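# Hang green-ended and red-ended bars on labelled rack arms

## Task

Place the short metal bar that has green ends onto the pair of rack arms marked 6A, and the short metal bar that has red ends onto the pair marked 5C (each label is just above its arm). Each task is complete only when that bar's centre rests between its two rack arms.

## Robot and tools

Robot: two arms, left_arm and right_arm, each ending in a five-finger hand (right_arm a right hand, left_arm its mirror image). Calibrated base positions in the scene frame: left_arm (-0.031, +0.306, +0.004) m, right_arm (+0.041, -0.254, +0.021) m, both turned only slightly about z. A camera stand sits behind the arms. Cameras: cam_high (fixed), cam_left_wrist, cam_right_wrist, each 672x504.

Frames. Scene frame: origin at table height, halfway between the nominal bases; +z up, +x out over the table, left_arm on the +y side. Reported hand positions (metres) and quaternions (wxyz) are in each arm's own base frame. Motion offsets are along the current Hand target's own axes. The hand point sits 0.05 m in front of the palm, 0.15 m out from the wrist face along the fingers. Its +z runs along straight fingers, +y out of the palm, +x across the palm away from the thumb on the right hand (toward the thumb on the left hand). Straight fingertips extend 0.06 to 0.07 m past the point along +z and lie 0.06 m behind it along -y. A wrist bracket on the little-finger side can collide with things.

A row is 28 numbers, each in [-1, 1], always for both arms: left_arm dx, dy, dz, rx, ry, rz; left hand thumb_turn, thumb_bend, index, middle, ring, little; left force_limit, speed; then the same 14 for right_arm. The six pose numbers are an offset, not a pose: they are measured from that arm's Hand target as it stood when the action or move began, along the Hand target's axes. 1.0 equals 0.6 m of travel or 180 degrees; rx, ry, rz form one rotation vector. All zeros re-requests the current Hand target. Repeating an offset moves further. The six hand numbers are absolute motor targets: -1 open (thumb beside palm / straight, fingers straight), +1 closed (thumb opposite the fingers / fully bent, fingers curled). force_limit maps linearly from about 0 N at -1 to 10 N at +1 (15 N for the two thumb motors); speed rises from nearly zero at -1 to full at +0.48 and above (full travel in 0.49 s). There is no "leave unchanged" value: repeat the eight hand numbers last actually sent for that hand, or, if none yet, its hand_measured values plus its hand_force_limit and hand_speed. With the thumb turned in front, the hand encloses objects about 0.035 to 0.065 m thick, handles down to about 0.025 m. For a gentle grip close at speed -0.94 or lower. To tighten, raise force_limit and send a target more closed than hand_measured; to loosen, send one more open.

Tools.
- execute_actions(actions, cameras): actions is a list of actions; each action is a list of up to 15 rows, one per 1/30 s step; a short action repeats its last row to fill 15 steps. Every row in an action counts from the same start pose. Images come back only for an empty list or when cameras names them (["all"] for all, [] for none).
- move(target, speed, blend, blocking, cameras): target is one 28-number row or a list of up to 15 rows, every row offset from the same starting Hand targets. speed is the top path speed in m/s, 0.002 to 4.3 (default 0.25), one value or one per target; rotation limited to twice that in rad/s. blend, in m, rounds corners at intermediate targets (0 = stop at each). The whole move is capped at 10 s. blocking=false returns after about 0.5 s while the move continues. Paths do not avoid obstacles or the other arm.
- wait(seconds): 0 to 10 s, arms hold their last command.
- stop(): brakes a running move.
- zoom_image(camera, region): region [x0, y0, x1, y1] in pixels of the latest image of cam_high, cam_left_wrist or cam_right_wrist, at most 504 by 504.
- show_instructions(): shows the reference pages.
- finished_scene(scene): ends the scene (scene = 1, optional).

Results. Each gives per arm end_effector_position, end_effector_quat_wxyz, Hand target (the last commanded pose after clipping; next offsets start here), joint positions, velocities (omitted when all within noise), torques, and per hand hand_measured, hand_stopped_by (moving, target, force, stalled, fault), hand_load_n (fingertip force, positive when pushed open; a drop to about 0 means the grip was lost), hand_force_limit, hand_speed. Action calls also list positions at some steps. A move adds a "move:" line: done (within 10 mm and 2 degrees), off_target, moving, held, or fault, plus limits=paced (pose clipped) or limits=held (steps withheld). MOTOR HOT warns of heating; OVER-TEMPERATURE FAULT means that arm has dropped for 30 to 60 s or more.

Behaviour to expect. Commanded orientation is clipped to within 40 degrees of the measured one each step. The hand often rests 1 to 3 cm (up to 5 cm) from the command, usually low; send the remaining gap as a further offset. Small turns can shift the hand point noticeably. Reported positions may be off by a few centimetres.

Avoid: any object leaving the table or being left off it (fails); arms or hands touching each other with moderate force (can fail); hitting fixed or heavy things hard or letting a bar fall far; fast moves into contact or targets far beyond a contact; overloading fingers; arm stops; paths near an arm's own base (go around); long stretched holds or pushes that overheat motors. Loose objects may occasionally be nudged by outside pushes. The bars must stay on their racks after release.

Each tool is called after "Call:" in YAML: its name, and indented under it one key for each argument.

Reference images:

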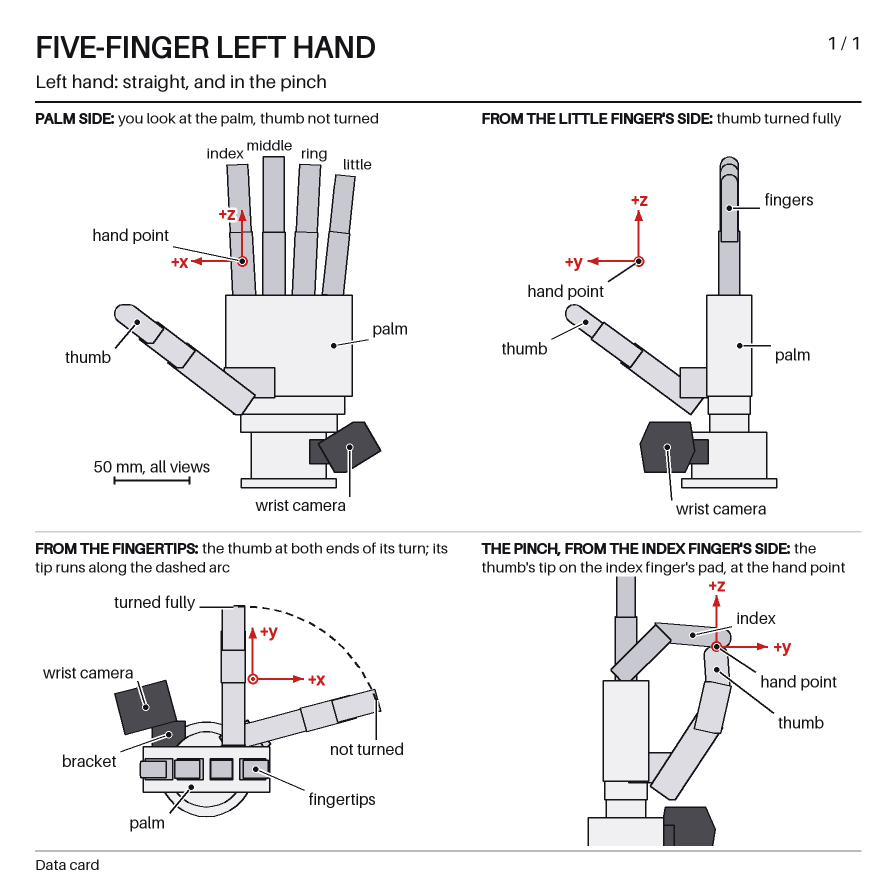

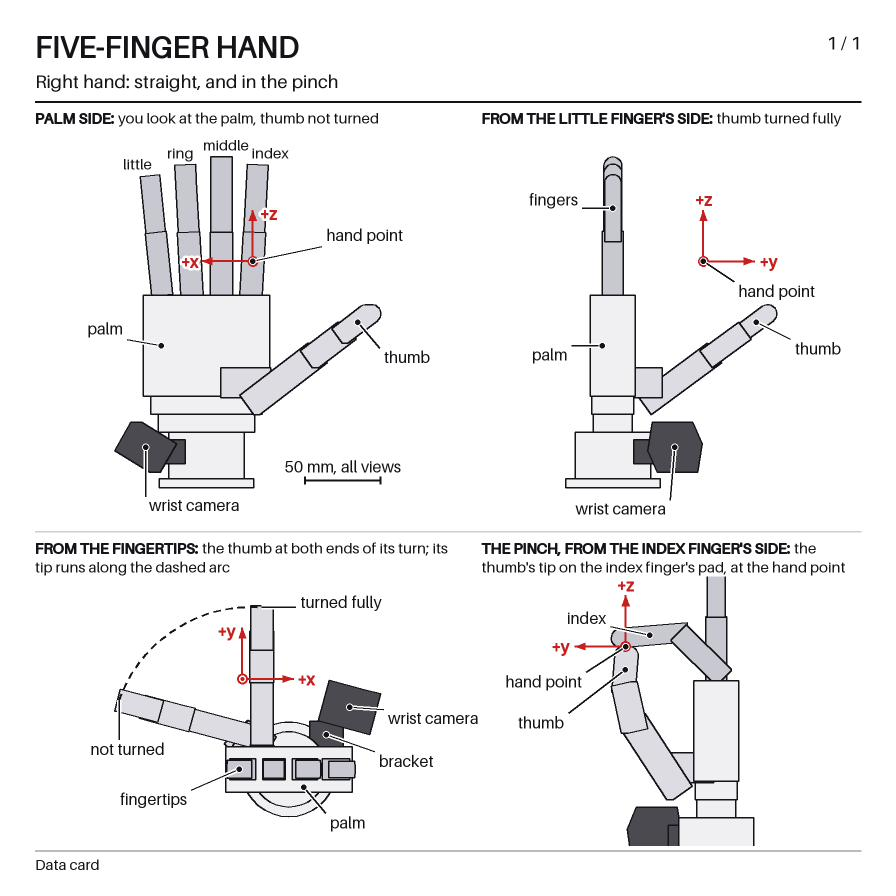

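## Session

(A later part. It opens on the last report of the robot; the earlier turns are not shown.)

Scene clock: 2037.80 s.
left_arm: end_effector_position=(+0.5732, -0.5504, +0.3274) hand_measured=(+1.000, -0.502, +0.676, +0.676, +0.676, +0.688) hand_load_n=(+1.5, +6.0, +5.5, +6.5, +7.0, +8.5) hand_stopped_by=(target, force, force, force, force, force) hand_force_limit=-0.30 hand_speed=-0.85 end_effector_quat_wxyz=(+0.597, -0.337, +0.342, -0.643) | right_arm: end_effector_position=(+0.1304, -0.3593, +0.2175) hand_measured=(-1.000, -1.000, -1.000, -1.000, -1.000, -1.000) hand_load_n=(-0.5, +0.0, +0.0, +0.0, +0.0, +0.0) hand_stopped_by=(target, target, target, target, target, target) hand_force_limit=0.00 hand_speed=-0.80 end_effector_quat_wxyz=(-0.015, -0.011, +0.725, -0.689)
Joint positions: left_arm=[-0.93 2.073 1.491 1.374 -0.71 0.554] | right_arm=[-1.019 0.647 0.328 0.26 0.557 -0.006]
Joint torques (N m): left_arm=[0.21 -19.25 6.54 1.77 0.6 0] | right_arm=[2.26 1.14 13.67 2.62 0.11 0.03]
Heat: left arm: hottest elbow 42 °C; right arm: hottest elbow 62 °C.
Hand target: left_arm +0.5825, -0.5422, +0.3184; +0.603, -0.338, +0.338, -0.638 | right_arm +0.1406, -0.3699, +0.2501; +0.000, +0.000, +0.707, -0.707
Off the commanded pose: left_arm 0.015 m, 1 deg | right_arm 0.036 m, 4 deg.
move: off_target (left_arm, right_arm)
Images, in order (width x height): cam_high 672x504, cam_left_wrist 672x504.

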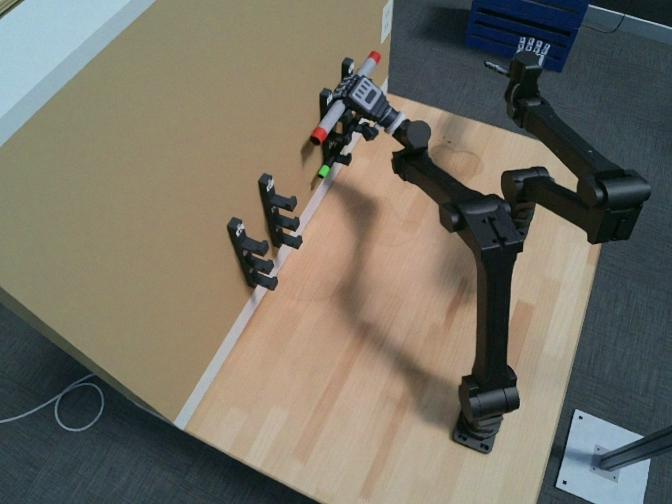

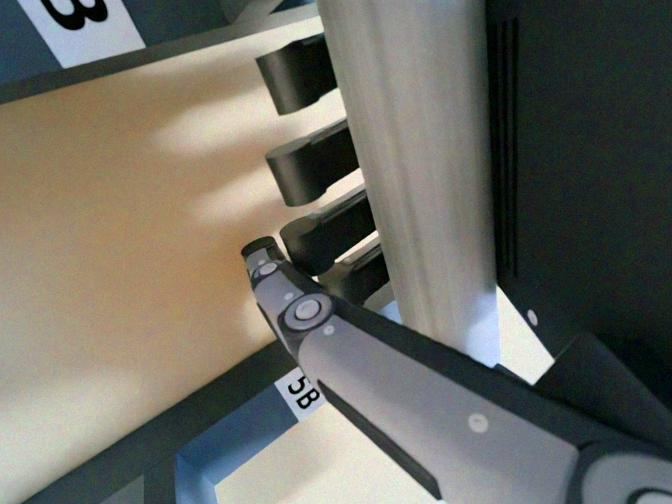

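Call:
move:
  target: [0,0.004,-0.002,0,0,0.028,1,0.5,0.951,0.951,0.951,0.951,-0.3,-0.85,0,0,0,0,0,0,-1,-1,-1,-1,-1,-1,0,-0.8]
  speed: 0.04
  cameras: ["cam_high","cam_left_wrist"]

Call:
zoom_image:
  camera: "cam_high"
  region: [300, 30, 420, 150]

Scene clock: 2057.87 s.
left_arm: end_effector_position=(+0.5738, -0.5466, +0.3269) hand_measured=(+1.000, -0.502, +0.676, +0.676, +0.676, +0.688) hand_load_n=(+1.5, +6.0, +5.5, +6.5, +7.0, +8.5) hand_stopped_by=(target, force, force, force, force, force) hand_force_limit=-0.30 hand_speed=-0.85 end_effector_quat_wxyz=(+0.614, -0.328, +0.347, -0.628) | right_arm: end_effector_position=(+0.1304, -0.3593, +0.2175) hand_measured=(-1.000, -1.000, -1.000, -1.000, -1.000, -1.000) hand_load_n=(+0.0, +0.0, +0.0, +0.0, +0.0, +0.0) hand_stopped_by=(target, target, target, target, target, target) hand_force_limit=0.00 hand_speed=-0.80 end_effector_quat_wxyz=(-0.015, -0.011, +0.725, -0.689)
Joint positions: left_arm=[-0.93 2.074 1.491 1.383 -0.71 0.609] | right_arm=[-1.019 0.647 0.328 0.26 0.557 -0.006]
Joint torques (N m): left_arm=[-0.26 -18.96 7.31 1.17 0.36 0.43] | right_arm=[2.26 1.2 13.65 2.62 0.11 0.02]
Heat: left arm: hottest shoulder 42 °C; right arm: hottest elbow 62 °C.
Hand target: left_arm +0.5828, -0.5423, +0.3156; +0.631, -0.323, +0.352, -0.611 | right_arm +0.1406, -0.3699, +0.2501; +0.000, +0.000, +0.707, -0.707
Off the commanded pose: left_arm 0.015 m, 3 deg | right_arm 0.036 m, 4 deg.
move: off_target (left_arm, right_arm)
Images, in order (width x height): cam_high 672x504, cam_left_wrist 672x504.

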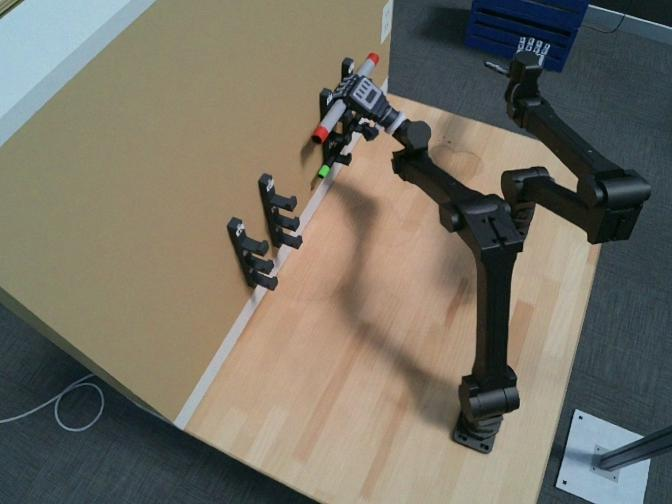

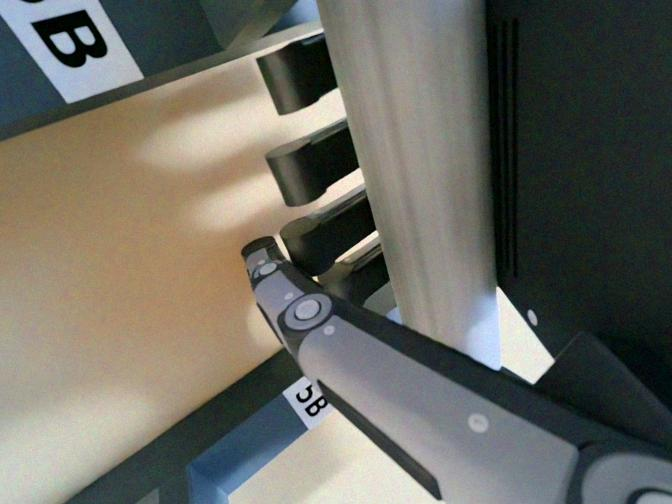

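Scaled by 4.200 from the camera's 672x504 image, which has a finer 960x720 frame.

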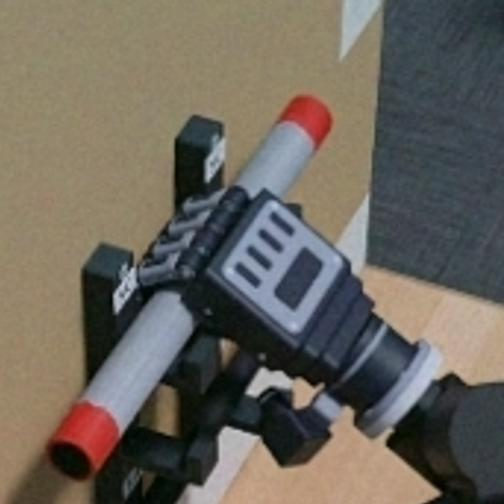

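Call:
move:
  target: [0.014,0.0105,-0.0068,0,0,0.01,1,0.5,0.951,0.951,0.951,0.951,-0.3,-0.85,0,0,0,0,0,0,-1,-1,-1,-1,-1,-1,0,-0.8]
  speed: 0.04
  cameras: ["cam_high","cam_left_wrist"]

Call:
zoom_image:
  camera: "cam_high"
  region: [300, 30, 420, 150]

Scene clock: 2076.57 s.
left_arm: end_effector_position=(+0.5730, -0.5453, +0.3274) hand_measured=(+1.000, -0.502, +0.676, +0.676, +0.676, +0.688) hand_load_n=(+1.0, +6.5, +6.0, +7.0, +7.0, +8.5) hand_stopped_by=(target, force, force, force, force, force) hand_force_limit=-0.30 hand_speed=-0.85 end_effector_quat_wxyz=(+0.624, -0.323, +0.346, -0.622) | right_arm: end_effector_position=(+0.1304, -0.3593, +0.2175) hand_measured=(-1.000, -1.000, -1.000, -1.000, -1.000, -1.000) hand_load_n=(+0.0, +0.0, -0.5, +0.0, +0.0, +0.0) hand_stopped_by=(target, target, target, target, target, target) hand_force_limit=0.00 hand_speed=-0.80 end_effector_quat_wxyz=(-0.015, -0.011, +0.725, -0.689)
Joint positions: left_arm=[-0.932 2.08 1.495 1.401 -0.711 0.644] | right_arm=[-1.019 0.647 0.328 0.26 0.557 -0.006]
Joint torques (N m): left_arm=[-0.67 -16.91 8.62 0.79 0.16 0.49] | right_arm=[2.26 1.2 13.67 2.61 0.11 0.02]
Heat: left arm: hottest shoulder 41 °C; right arm: hottest elbow 62 °C.
Hand target: left_arm +0.5829, -0.5502, +0.3079; +0.641, -0.317, +0.357, -0.601 | right_arm +0.1406, -0.3699, +0.2501; +0.000, +0.000, +0.707, -0.707
Off the commanded pose: left_arm 0.023 m, 3 deg | right_arm 0.036 m, 4 deg.
move: off_target (left_arm, right_arm)
Images, in order (width x height): cam_high 672x504, cam_left_wrist 672x504.

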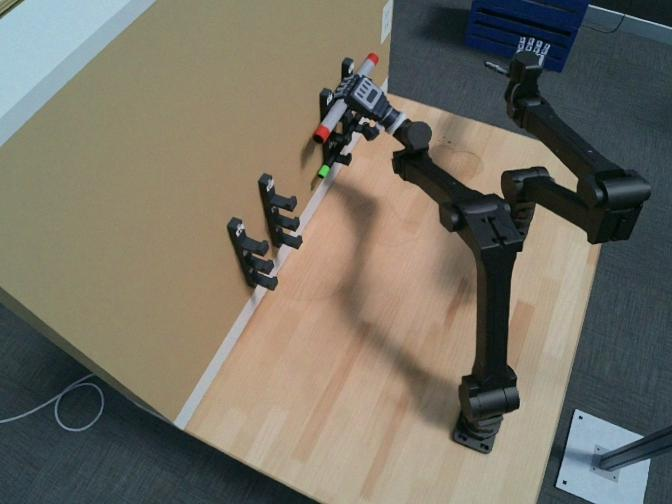

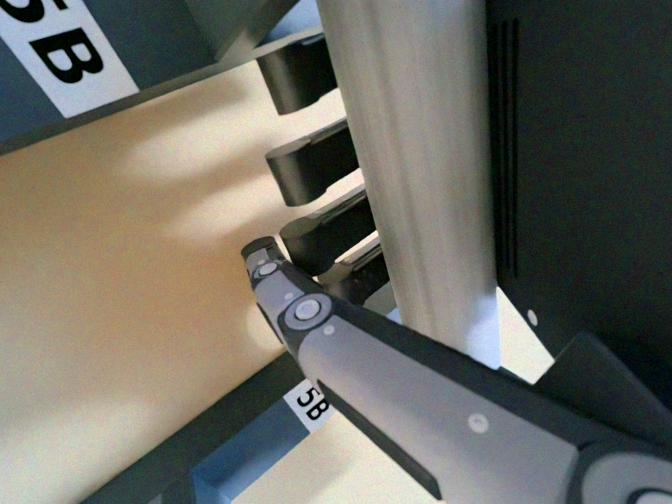

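Scaled by 4.200 from the camera's 672x504 image, which has a finer 960x720 frame.

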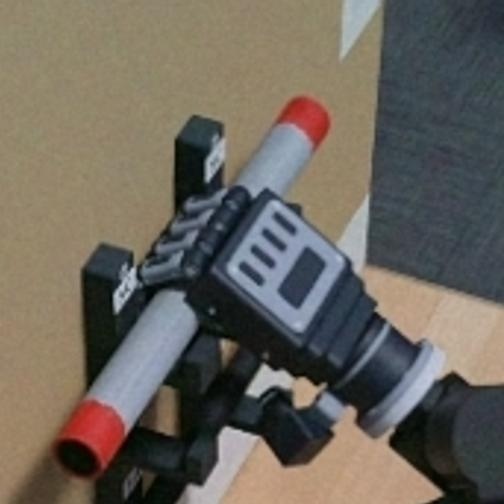

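Call:
move:
  target: [0.0162,-0.0433,0.0277,0,0,0,1,0.5,0.951,0.951,0.951,0.951,-0.3,-0.85,0,0,0,0,0,0,-1,-1,-1,-1,-1,-1,0,-0.8]
  speed: 0.04
  cameras: ["cam_left_wrist"]

Scene clock: 2094.40 s.
left_arm: end_effector_position=(+0.5749, -0.5484, +0.3294) hand_measured=(+1.000, -0.504, +0.676, +0.676, +0.676, +0.688) hand_load_n=(-0.5, +7.5, +5.5, +6.0, +7.0, +8.5) hand_stopped_by=(target, force, force, force, force, force) hand_force_limit=-0.30 hand_speed=-0.85 end_effector_quat_wxyz=(+0.638, -0.323, +0.360, -0.600) | right_arm: end_effector_position=(+0.1304, -0.3593, +0.2175) hand_measured=(-1.000, -1.000, -1.000, -1.000, -1.000, -1.000) hand_load_n=(+0.0, +0.0, +0.0, +0.0, +0.0, +0.0) hand_stopped_by=(target, target, target, target, target, target) hand_force_limit=0.00 hand_speed=-0.80 end_effector_quat_wxyz=(-0.015, -0.011, +0.725, -0.689)
Joint positions: left_arm=[-0.94 2.08 1.522 1.361 -0.736 0.693] | right_arm=[-1.019 0.647 0.328 0.26 0.557 -0.006]
Joint torques (N m): left_arm=[-0.79 -18.9 10.92 -0.16 0.88 0.12] | right_arm=[2.32 1.26 13.65 2.65 0.11 0.02]
Heat: left arm: hottest elbow 42 °C; right arm: hottest elbow 62 °C.
Hand target: left_arm +0.5829, -0.5623, +0.3378; +0.641, -0.317, +0.357, -0.601 | right_arm +0.1406, -0.3699, +0.2501; +0.000, +0.000, +0.707, -0.707
Off the commanded pose: left_arm 0.018 m, 1 deg | right_arm 0.036 m, 4 deg.
move: off_target (left_arm, right_arm)
Images, in order (width x height): cam_left_wrist 672x504.

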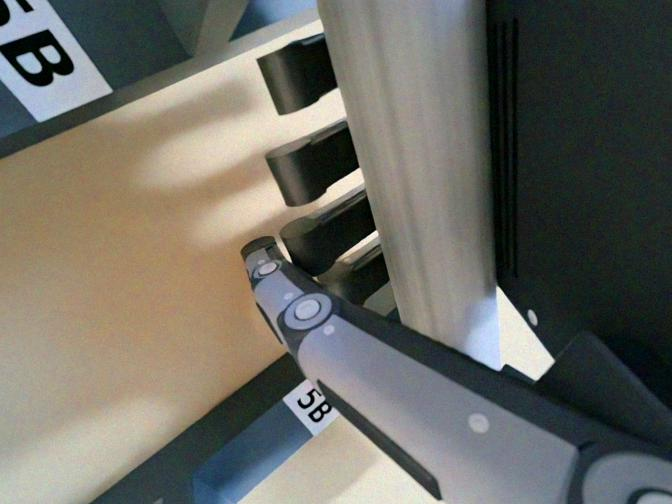

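Call:
move:
  target:
    - [0.012,0.001,0,0,0,-0.014,1,0.5,0.951,0.951,0.951,0.951,-0.3,-0.85,0,0,0,0,0,0,-1,-1,-1,-1,-1,-1,0,-0.8]
    - [0.014,0.0358,-0.0227,0,0,-0.014,1,0.5,0.951,0.951,0.951,0.951,-0.3,-0.85,0,0,0,0,0,0,-1,-1,-1,-1,-1,-1,0,-0.8]
  speed: 0.04
  cameras: ["cam_high","cam_left_wrist"]

Call:
zoom_image:
  camera: "cam_high"
  region: [300, 30, 420, 150]

Scene clock: 2109.23 s.
left_arm: end_effector_position=(+0.5744, -0.5516, +0.3274) hand_measured=(+1.000, -0.504, +0.676, +0.676, +0.676, +0.688) hand_load_n=(-1.5, +5.0, +5.5, +6.5, +7.0, +9.0) hand_stopped_by=(target, force, force, force, force, force) hand_force_limit=-0.30 hand_speed=-0.85 end_effector_quat_wxyz=(+0.632, -0.328, +0.347, -0.611) | right_arm: end_effector_position=(+0.1304, -0.3593, +0.2175) hand_measured=(-1.000, -1.000, -1.000, -1.000, -1.000, -1.000) hand_load_n=(+0.0, +0.0, +0.0, +0.0, +0.0, +0.0) hand_stopped_by=(target, target, target, target, target, target) hand_force_limit=0.00 hand_speed=-0.80 end_effector_quat_wxyz=(-0.015, -0.011, +0.725, -0.689)
Joint positions: left_arm=[-0.942 2.098 1.533 1.392 -0.739 0.676] | right_arm=[-1.019 0.647 0.328 0.26 0.557 -0.006]
Joint torques (N m): left_arm=[-0.91 -16.79 9.78 0.4 0.93 -0.19] | right_arm=[2.26 1.2 13.65 2.61 0.11 0.03]
Heat: left arm: hottest elbow 44 °C; right arm: hottest elbow 63 °C.
Hand target: left_arm +0.5833, -0.5688, +0.3119; +0.627, -0.325, +0.350, -0.615 | right_arm +0.1406, -0.3699, +0.2501; +0.000, +0.000, +0.707, -0.707
Off the commanded pose: left_arm 0.025 m, 1 deg | right_arm 0.036 m, 4 deg.
move: off_target (left_arm, right_arm)
Images, in order (width x height): cam_high 672x504, cam_left_wrist 672x504.

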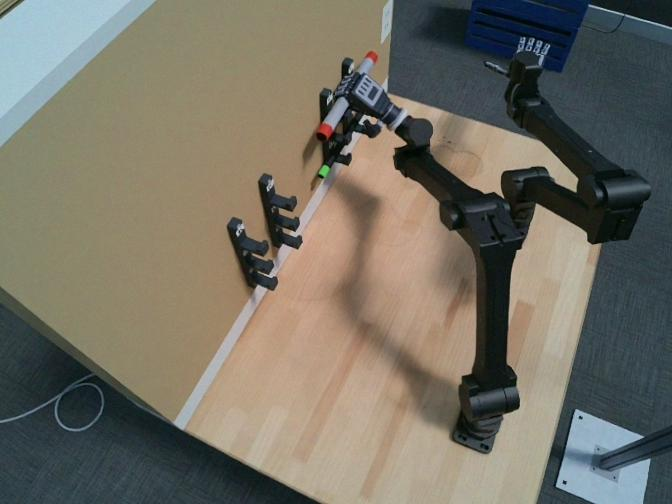

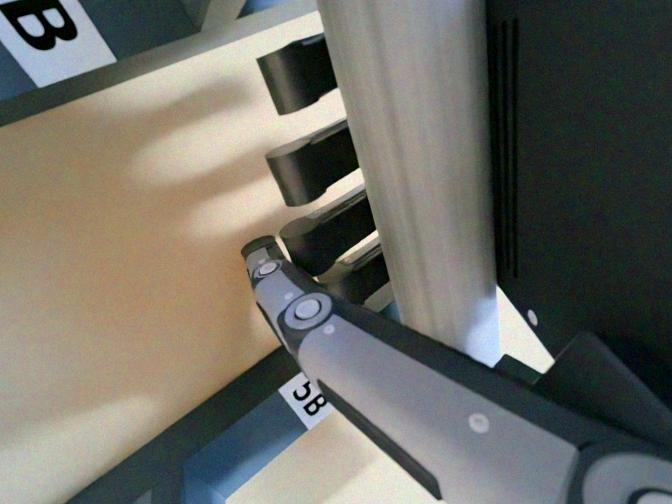

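Scaled by 4.200 from the camera's 672x504 image, which has a finer 960x720 frame.

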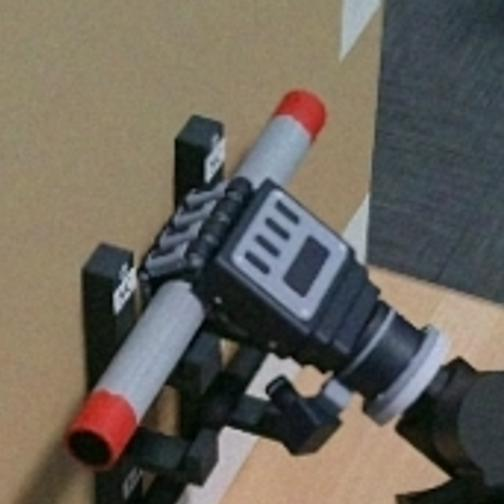

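Call:
move:
  target: [0.002,-0.0227,0.0265,-0.045,0,0,1,-0.65,0.951,0.951,0.951,0.951,-0.3,-0.6,0,0,0,0,0,0,-1,-1,-1,-1,-1,-1,0,-0.8]
  speed: 0.04
  cameras: ["cam_high","cam_left_wrist"]

Call:
zoom_image:
  camera: "cam_high"
  region: [300, 30, 420, 150]

Scene clock: 2145.37 s.
left_arm: end_effector_position=(+0.5783, -0.5633, +0.3206) hand_measured=(+1.000, -0.650, +0.676, +0.676, +0.676, +0.688) hand_load_n=(+0.0, +0.0, +4.5, +5.5, +6.5, +8.5) hand_stopped_by=(target, target, force, force, force, force) hand_force_limit=-0.30 hand_speed=-0.60 end_effector_quat_wxyz=(+0.599, -0.375, +0.389, -0.591) | right_arm: end_effector_position=(+0.1304, -0.3593, +0.2175) hand_measured=(-1.000, -1.000, -1.000, -1.000, -1.000, -1.000) hand_load_n=(+0.0, +0.0, +0.0, +0.0, +0.0, +0.0) hand_stopped_by=(target, target, target, target, target, target) hand_force_limit=0.00 hand_speed=-0.80 end_effector_quat_wxyz=(-0.015, -0.011, +0.725, -0.689)
Joint positions: left_arm=[-0.953 2.055 1.551 1.164 -0.825 0.544] | right_arm=[-1.019 0.647 0.328 0.26 0.557 -0.006]
Joint torques (N m): left_arm=[-0.38 -20.42 10.43 -0.66 1.05 0.05] | right_arm=[2.26 1.2 13.67 2.62 0.11 0.02]
Heat: left arm: hottest elbow 46 °C; right arm: hottest elbow 63 °C.
Hand target: left_arm +0.5893, -0.5708, +0.3317; +0.603, -0.369, +0.393, -0.589 | right_arm +0.1406, -0.3699, +0.2501; +0.000, +0.000, +0.707, -0.707
Off the commanded pose: left_arm 0.017 m, 1 deg | right_arm 0.036 m, 4 deg.
move: off_target (left_arm, right_arm)
Images, in order (width x height): cam_high 672x504, cam_left_wrist 672x504.

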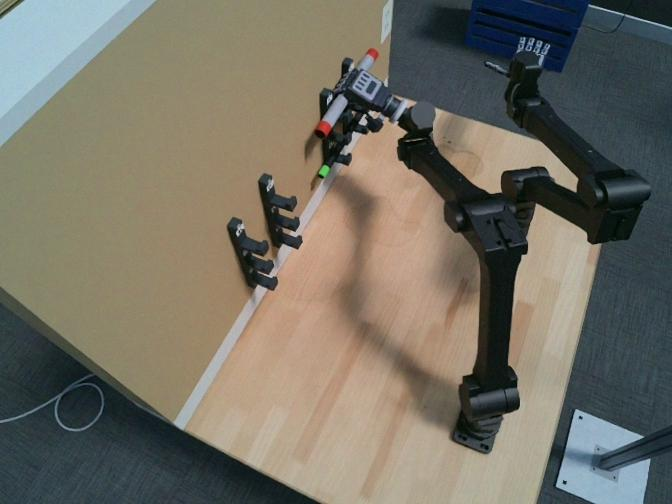

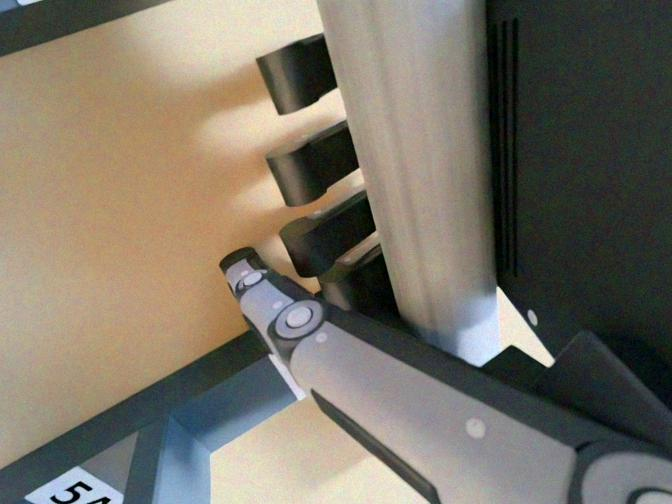

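Scaled by 4.200 from the camera's 672x504 image, which has a finer 960x720 frame.

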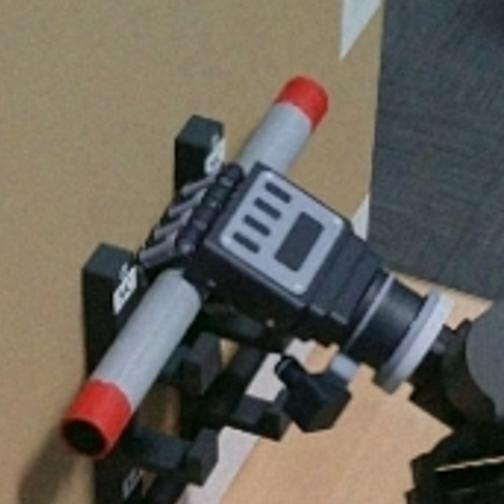

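Call:
move:
  target: [-0.0147,0.0487,-0.0153,0,0,0,1,-0.65,0.951,0.951,0.951,0.951,-0.3,-0.6,0,0,0,0,0,0,-1,-1,-1,-1,-1,-1,0,-0.8]
  speed: 0.04
  cameras: ["cam_high","cam_left_wrist"]

Call:
zoom_image:
  camera: "cam_high"
  region: [300, 30, 420, 150]

Scene clock: 2158.17 s.
left_arm: end_effector_position=(+0.5782, -0.5632, +0.3225) hand_measured=(+1.000, -0.650, +0.676, +0.676, +0.676, +0.688) hand_load_n=(+0.0, +0.0, +5.0, +5.5, +6.5, +8.5) hand_stopped_by=(target, target, force, force, force, force) hand_force_limit=-0.30 hand_speed=-0.60 end_effector_quat_wxyz=(+0.597, -0.373, +0.384, -0.597) | right_arm: end_effector_position=(+0.1304, -0.3593, +0.2175) hand_measured=(-1.000, -1.000, -1.000, -1.000, -1.000, -1.000) hand_load_n=(+0.0, +0.0, +0.0, +0.0, +0.0, +0.0) hand_stopped_by=(target, target, target, target, target, target) hand_force_limit=0.00 hand_speed=-0.80 end_effector_quat_wxyz=(-0.015, -0.011, +0.725, -0.689)
Joint positions: left_arm=[-0.952 2.056 1.549 1.178 -0.817 0.54] | right_arm=[-1.019 0.647 0.328 0.26 0.557 -0.006]
Joint torques (N m): left_arm=[0.62 -18.43 7.28 0.94 1.11 -0.06] | right_arm=[2.32 1.2 13.65 2.63 0.11 0.03]
Heat: left arm: hottest elbow 46 °C; right arm: hottest elbow 63 °C.
Hand target: left_arm +0.5933, -0.5608, +0.3017; +0.603, -0.369, +0.393, -0.589 | right_arm +0.1406, -0.3699, +0.2501; +0.000, +0.000, +0.707, -0.707
Off the commanded pose: left_arm 0.026 m, 2 deg | right_arm 0.036 m, 4 deg.
move: off_target (left_arm, right_arm)
Images, in order (width x height): cam_high 672x504, cam_left_wrist 672x504.

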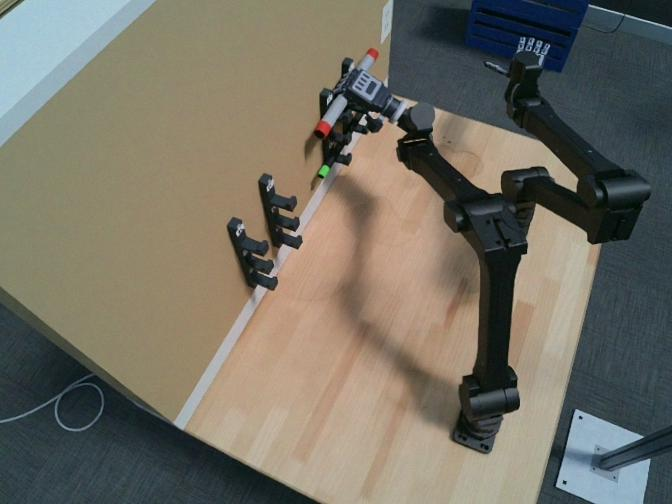

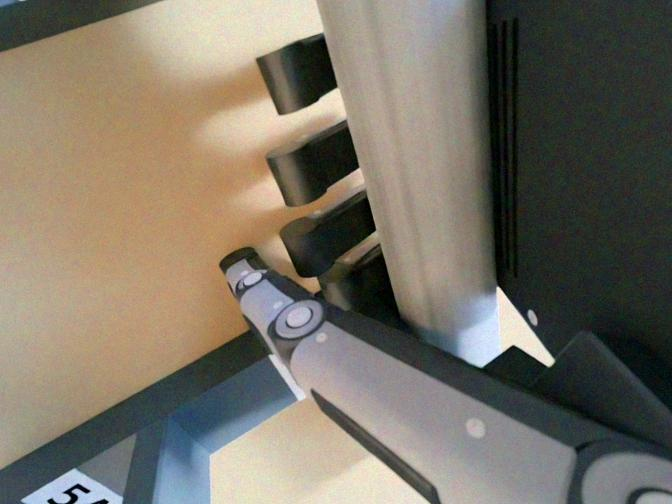

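Scaled by 4.200 from the camera's 672x504 image, which has a finer 960x720 frame.

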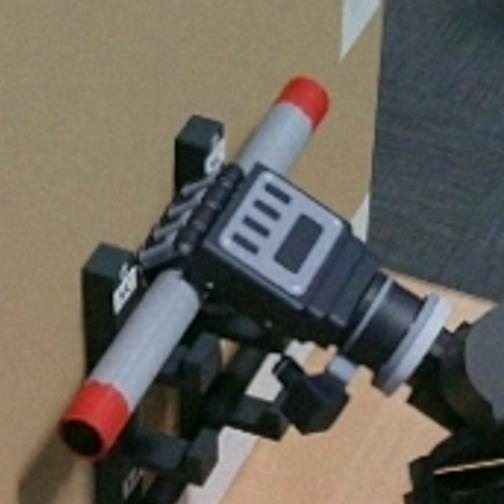

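Call:
zoom_image:
  camera: "cam_left_wrist"
  region: [380, 260, 600, 460]

Call:
zoom_image:
  camera: "cam_high"
  region: [320, 70, 380, 130]

Scaled by 2.291 from the camera's 672x504 image, which has a finer 960x720 frame.

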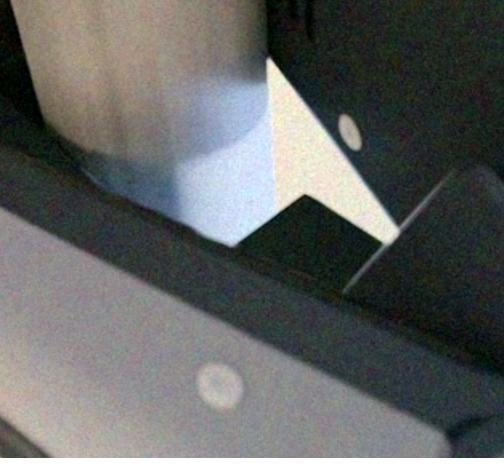

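Scaled by 8.400 from the camera's 672x504 image, which has a finer 960x720 frame.

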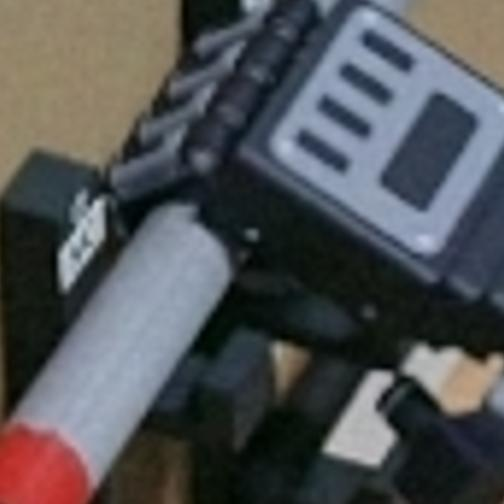

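Call:
move:
  target:
    - [0.0063,-0.0507,0.0143,0,0,0,1,-0.65,0.951,0.951,0.951,0.951,-0.3,-0.6,0,0,0,0,0,0,-1,-1,-1,-1,-1,-1,0,-0.8]
    - [0.0063,-0.0507,0.0143,0,0,0,1,-1,0.45,0.45,0.45,0.45,-0.3,-0.6,0,0,0,0,0,0,-1,-1,-1,-1,-1,-1,0,-0.8]
  speed: 0.04
  cameras: ["cam_high","cam_left_wrist"]

Call:
zoom_image:
  camera: "cam_high"
  region: [300, 30, 420, 150]

Scene clock: 2223.57 s.
left_arm: end_effector_position=(+0.5798, -0.5627, +0.3210) hand_measured=(+1.000, -1.000, +0.450, +0.450, +0.450, +0.450) hand_load_n=(+0.0, +0.0, -1.5, +0.0, +0.0, +0.0) hand_stopped_by=(target, target, target, target, target, target) hand_force_limit=-0.30 hand_speed=-0.60 end_effector_quat_wxyz=(+0.598, -0.373, +0.393, -0.591) | right_arm: end_effector_position=(+0.1304, -0.3593, +0.2175) hand_measured=(-1.000, -1.000, -1.000, -1.000, -1.000, -1.000) hand_load_n=(+0.0, +0.0, +0.0, +0.0, +0.0, +0.0) hand_stopped_by=(target, target, target, target, target, target) hand_force_limit=0.00 hand_speed=-0.80 end_effector_quat_wxyz=(-0.015, -0.011, +0.725, -0.689)
Joint positions: left_arm=[-0.95 2.05 1.549 1.15 -0.819 0.539] | right_arm=[-1.019 0.647 0.328 0.26 0.557 -0.006]
Joint torques (N m): left_arm=[-0.62 -21.01 9.5 -0.12 0.87 0.09] | right_arm=[2.26 1.26 13.67 2.62 0.11 0.03]
Heat: left arm: hottest elbow 43 °C; right arm: hottest elbow 63 °C.
Hand target: left_arm +0.5883, -0.5656, +0.3329; +0.603, -0.369, +0.393, -0.589 | right_arm +0.1406, -0.3699, +0.2501; +0.000, +0.000, +0.707, -0.707
Off the commanded pose: left_arm 0.015 m, 1 deg | right_arm 0.036 m, 4 deg.
move: off_target (left_arm, right_arm); target 2's new numbers were sent with left_arm's hand 0.015 m and 1 deg from that target
Images, in order (width x height): cam_high 672x504, cam_left_wrist 672x504.

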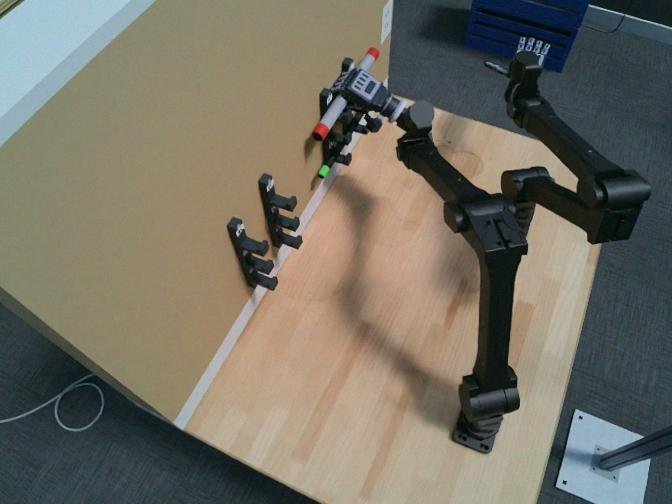

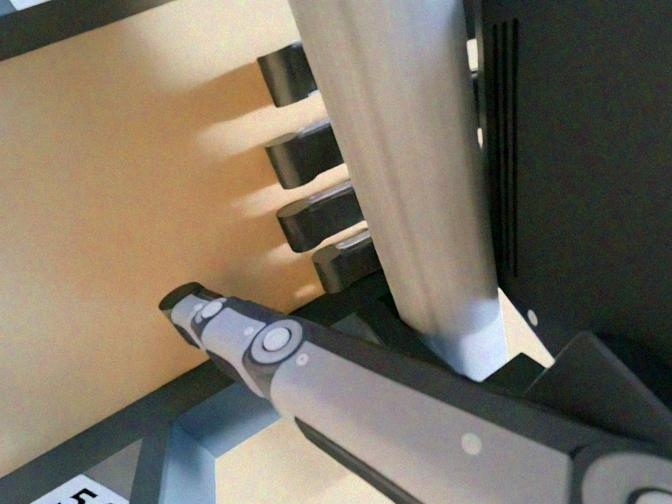

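Scaled by 4.200 from the camera's 672x504 image, which has a finer 960x720 frame.

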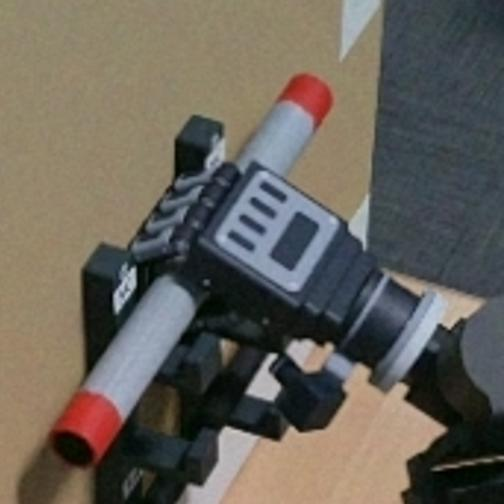

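Call:
move:
  target: [0.002,-0.0454,0.0209,0,0,0,1,-1,0.45,0.45,0.45,0.45,-0.3,-0.6,0,0,0,0,0,0,-1,-1,-1,-1,-1,-1,0,-0.8]
  speed: 0.04
  cameras: ["cam_high","cam_left_wrist"]

Call:
zoom_image:
  camera: "cam_high"
  region: [300, 30, 420, 150]

Scene clock: 2237.00 s.
left_arm: end_effector_position=(+0.5797, -0.5607, +0.3223) hand_measured=(+1.000, -1.000, +0.450, +0.450, +0.450, +0.450) hand_load_n=(+0.0, +0.0, -3.0, +0.0, +0.0, +0.0) hand_stopped_by=(target, target, target, target, target, target) hand_force_limit=-0.30 hand_speed=-0.60 end_effector_quat_wxyz=(+0.603, -0.374, +0.409, -0.574) | right_arm: end_effector_position=(+0.1304, -0.3593, +0.2175) hand_measured=(-1.000, -1.000, -1.000, -1.000, -1.000, -1.000) hand_load_n=(-0.5, +0.0, +0.0, +0.0, +0.0, +0.0) hand_stopped_by=(target, target, target, target, target, target) hand_force_limit=0.00 hand_speed=-0.80 end_effector_quat_wxyz=(-0.015, -0.011, +0.725, -0.689)
Joint positions: left_arm=[-0.952 2.032 1.549 1.093 -0.833 0.547] | right_arm=[-1.019 0.647 0.328 0.26 0.557 -0.006]
Joint torques (N m): left_arm=[-0.38 -22.07 11.28 -0.14 1.28 0.01] | right_arm=[2.37 1.2 13.67 2.63 0.11 0.02]
Heat: left arm: hottest elbow 44 °C; right arm: hottest elbow 63 °C.
Hand target: left_arm +0.5882, -0.5680, +0.3628; +0.603, -0.369, +0.393, -0.589 | right_arm +0.1406, -0.3699, +0.2501; +0.000, +0.000, +0.707, -0.707
Off the commanded pose: left_arm 0.042 m, 3 deg | right_arm 0.036 m, 4 deg.
move: off_target (left_arm, right_arm)
Images, in order (width x height): cam_high 672x504, cam_left_wrist 672x504.

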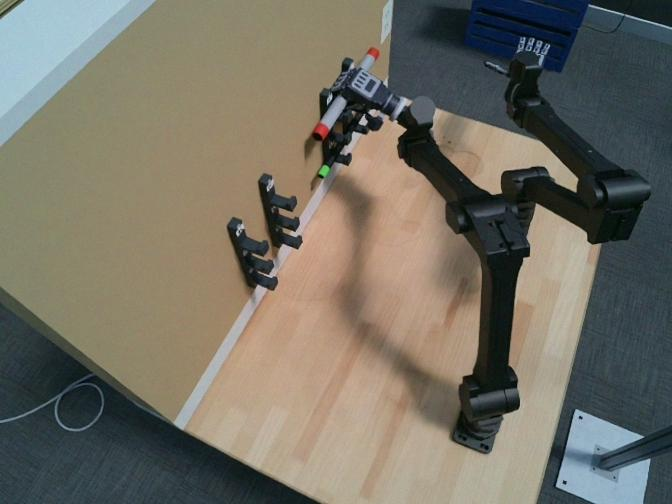

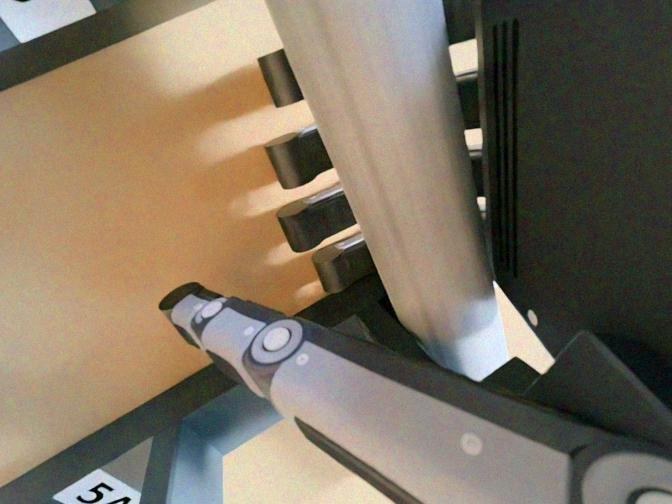

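Scaled by 4.200 from the camera's 672x504 image, which has a finer 960x720 frame.

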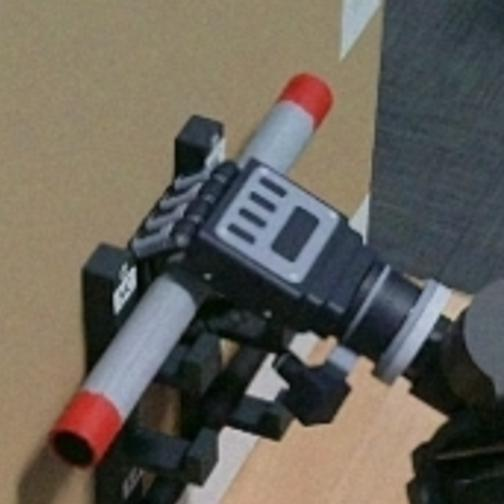

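Call:
move:
  target: [-0.0367,0.0392,-0.0182,0,0,0,1,-1,0.5,0.45,0.45,0.45,-0.3,-0.6,0,0,0,0,0,0,-1,-1,-1,-1,-1,-1,0,-0.8]
  speed: 0.04
  cameras: ["cam_left_wrist"]

Scene clock: 2249.53 s.
left_arm: end_effector_position=(+0.5801, -0.5607, +0.3230) hand_measured=(+1.000, -1.000, +0.500, +0.450, +0.450, +0.450) hand_load_n=(+0.0, +0.0, +0.0, -0.5, +0.0, +0.0) hand_stopped_by=(target, target, target, target, target, target) hand_force_limit=-0.30 hand_speed=-0.60 end_effector_quat_wxyz=(+0.600, -0.362, +0.408, -0.585) | right_arm: end_effector_position=(+0.1304, -0.3593, +0.2175) hand_measured=(-1.000, -1.000, -1.000, -1.000, -1.000, -1.000) hand_load_n=(+0.0, +0.0, +0.0, -0.5, +0.0, +0.0) hand_stopped_by=(target, target, target, target, target, target) hand_force_limit=0.00 hand_speed=-0.80 end_effector_quat_wxyz=(-0.015, -0.011, +0.725, -0.689)
Joint positions: left_arm=[-0.945 2.03 1.535 1.111 -0.798 0.542] | right_arm=[-1.019 0.647 0.328 0.26 0.557 -0.006]
Joint torques (N m): left_arm=[0.62 -22.65 6.5 1.44 0.6 -0.11] | right_arm=[2.32 1.26 13.67 2.62 0.11 0.03]
Heat: left arm: hottest elbow 45 °C; right arm: hottest elbow 63 °C.
Hand target: left_arm +0.5881, -0.5452, +0.3378; +0.603, -0.369, +0.393, -0.589 | right_arm +0.1406, -0.3699, +0.2501; +0.000, +0.000, +0.707, -0.707
Off the commanded pose: left_arm 0.023 m, 2 deg | right_arm 0.036 m, 4 deg.
move: off_target (left_arm, right_arm)
Images, in order (width x height): cam_left_wrist 672x504.

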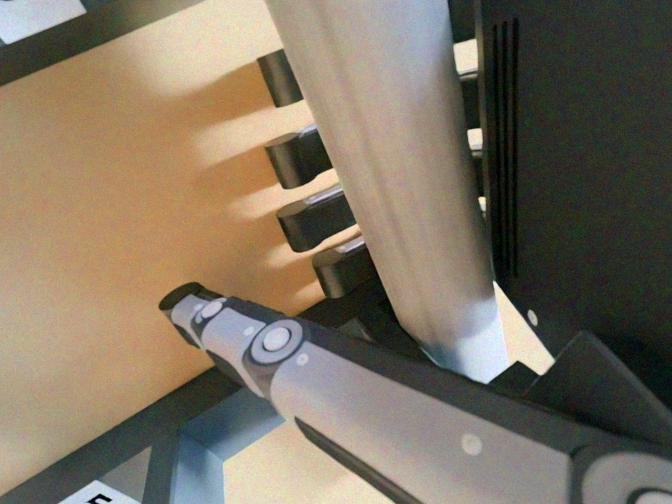

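Call:
move:
  target: [-0.0165,0,0,0,0,0,1,-1,0.5,0.45,0.45,0.45,-0.3,-0.6,0,0,0,0,0,0,-1,-1,-1,-1,-1,-1,0,-0.8]
  speed: 0.04
  cameras: ["cam_left_wrist"]

Scene clock: 2260.17 s.
left_arm: end_effector_position=(+0.5803, -0.5538, +0.3214) hand_measured=(+1.000, -1.000, +0.500, +0.450, +0.450, +0.450) hand_load_n=(+0.0, +0.0, +0.0, -0.5, -0.5, +0.0) hand_stopped_by=(target, target, target, target, target, target) hand_force_limit=-0.30 hand_speed=-0.60 end_effector_quat_wxyz=(+0.598, -0.361, +0.411, -0.586) | right_arm: end_effector_position=(+0.1304, -0.3593, +0.2175) hand_measured=(-1.000, -1.000, -1.000, -1.000, -1.000, -1.000) hand_load_n=(-0.5, +0.0, +0.0, -0.5, +0.0, +0.0) hand_stopped_by=(target, target, target, target, target, target) hand_force_limit=0.00 hand_speed=-0.80 end_effector_quat_wxyz=(-0.015, -0.011, +0.725, -0.689)
Joint positions: left_arm=[-0.937 2.014 1.508 1.111 -0.786 0.531] | right_arm=[-1.019 0.647 0.328 0.26 0.557 -0.006]
Joint torques (N m): left_arm=[0.79 -23.18 6.34 1.57 0.4 -0.1] | right_arm=[2.26 1.2 13.68 2.62 0.11 0.03]
Heat: left arm: hottest elbow 44 °C; right arm: hottest elbow 63 °C.
Hand target: left_arm +0.5883, -0.5351, +0.3379; +0.603, -0.369, +0.393, -0.589 | right_arm +0.1406, -0.3699, +0.2501; +0.000, +0.000, +0.707, -0.707
Off the commanded pose: left_arm 0.026 m, 2 deg | right_arm 0.036 m, 4 deg.
move: off_target (left_arm, right_arm)
Images, in order (width x height): cam_left_wrist 672x504.

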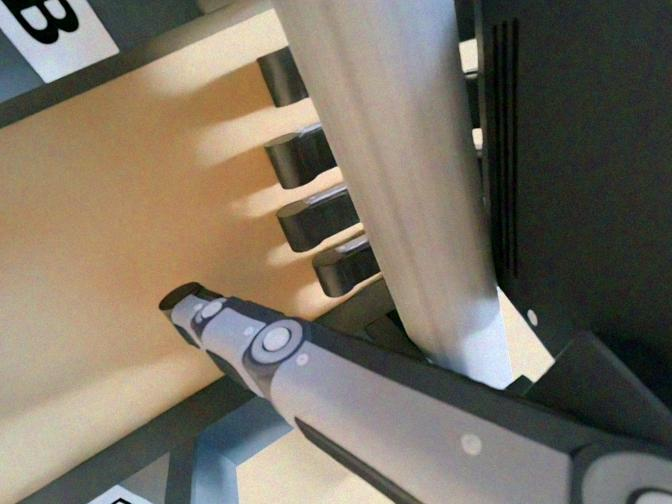

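Call:
move:
  target: [0.0023,-0.053,0.0244,0,0,0,1,-1,0.5,0.45,0.45,0.45,-0.3,-0.6,0,0,0,0,0,0,-1,-1,-1,-1,-1,-1,0,-0.8]
  speed: 0.04
  cameras: ["cam_high","cam_left_wrist"]

Call:
zoom_image:
  camera: "cam_high"
  region: [300, 30, 420, 150]

Scene clock: 2271.03 s.
left_arm: end_effector_position=(+0.5799, -0.5483, +0.3382) hand_measured=(+1.000, -1.000, +0.500, +0.450, +0.450, +0.450) hand_load_n=(+0.0, +0.0, +0.0, -0.5, +0.0, +0.0) hand_stopped_by=(target, target, target, target, target, target) hand_force_limit=-0.30 hand_speed=-0.60 end_effector_quat_wxyz=(+0.600, -0.361, +0.414, -0.582) | right_arm: end_effector_position=(+0.1304, -0.3593, +0.2175) hand_measured=(-1.000, -1.000, -1.000, -1.000, -1.000, -1.000) hand_load_n=(+0.0, +0.0, +0.0, +0.0, +0.0, +0.0) hand_stopped_by=(target, target, target, target, target, target) hand_force_limit=0.00 hand_speed=-0.80 end_effector_quat_wxyz=(-0.015, -0.011, +0.725, -0.689)
Joint positions: left_arm=[-0.933 1.98 1.508 1.068 -0.786 0.531] | right_arm=[-1.019 0.647 0.328 0.26 0.557 -0.006]
Joint torques (N m): left_arm=[0.21 -22.77 9.13 0.44 0.31 -0.07] | right_arm=[2.32 1.2 13.65 2.62 0.11 0.03]
Heat: left arm: hottest elbow 43 °C; right arm: hottest elbow 63 °C.
Hand target: left_arm +0.5881, -0.5380, +0.3732; +0.603, -0.369, +0.393, -0.589 | right_arm +0.1406, -0.3699, +0.2501; +0.000, +0.000, +0.707, -0.707
Off the commanded pose: left_arm 0.037 m, 3 deg | right_arm 0.036 m, 4 deg.
move: off_target (left_arm, right_arm)
Images, in order (width x height): cam_high 672x504, cam_left_wrist 672x504.

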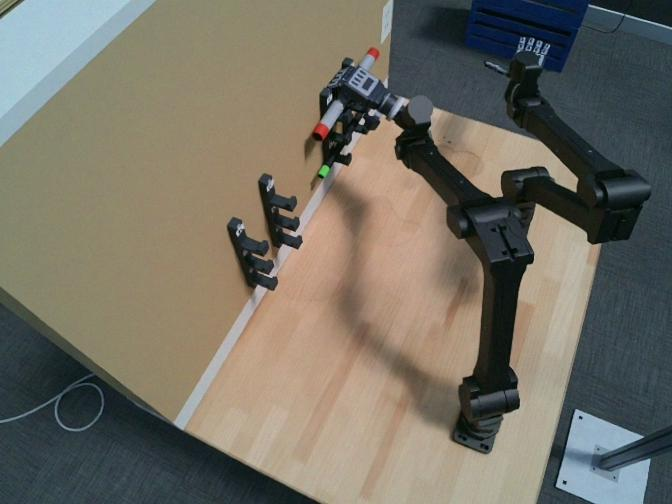

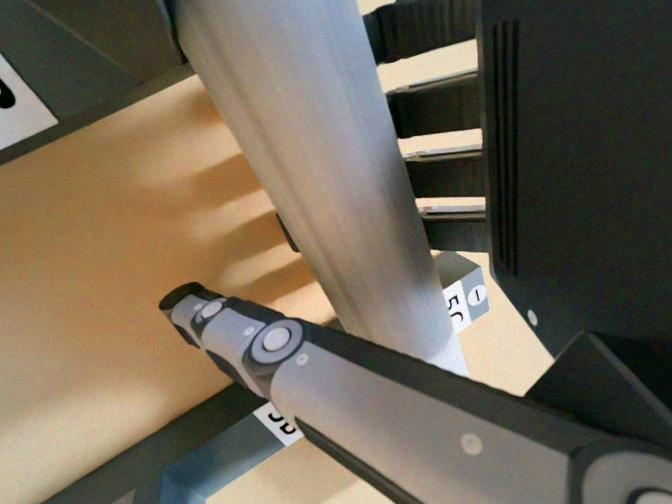

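Scaled by 4.200 from the camera's 672x504 image, which has a finer 960x720 frame.

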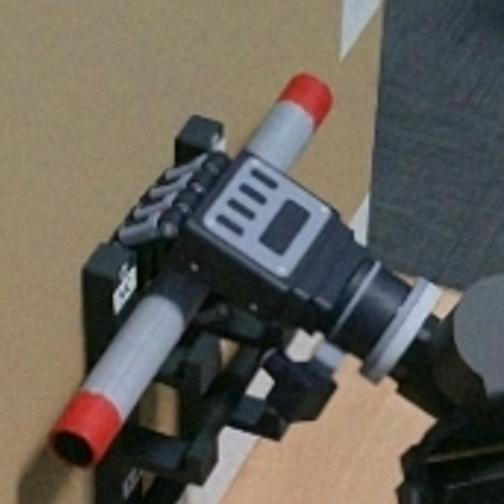

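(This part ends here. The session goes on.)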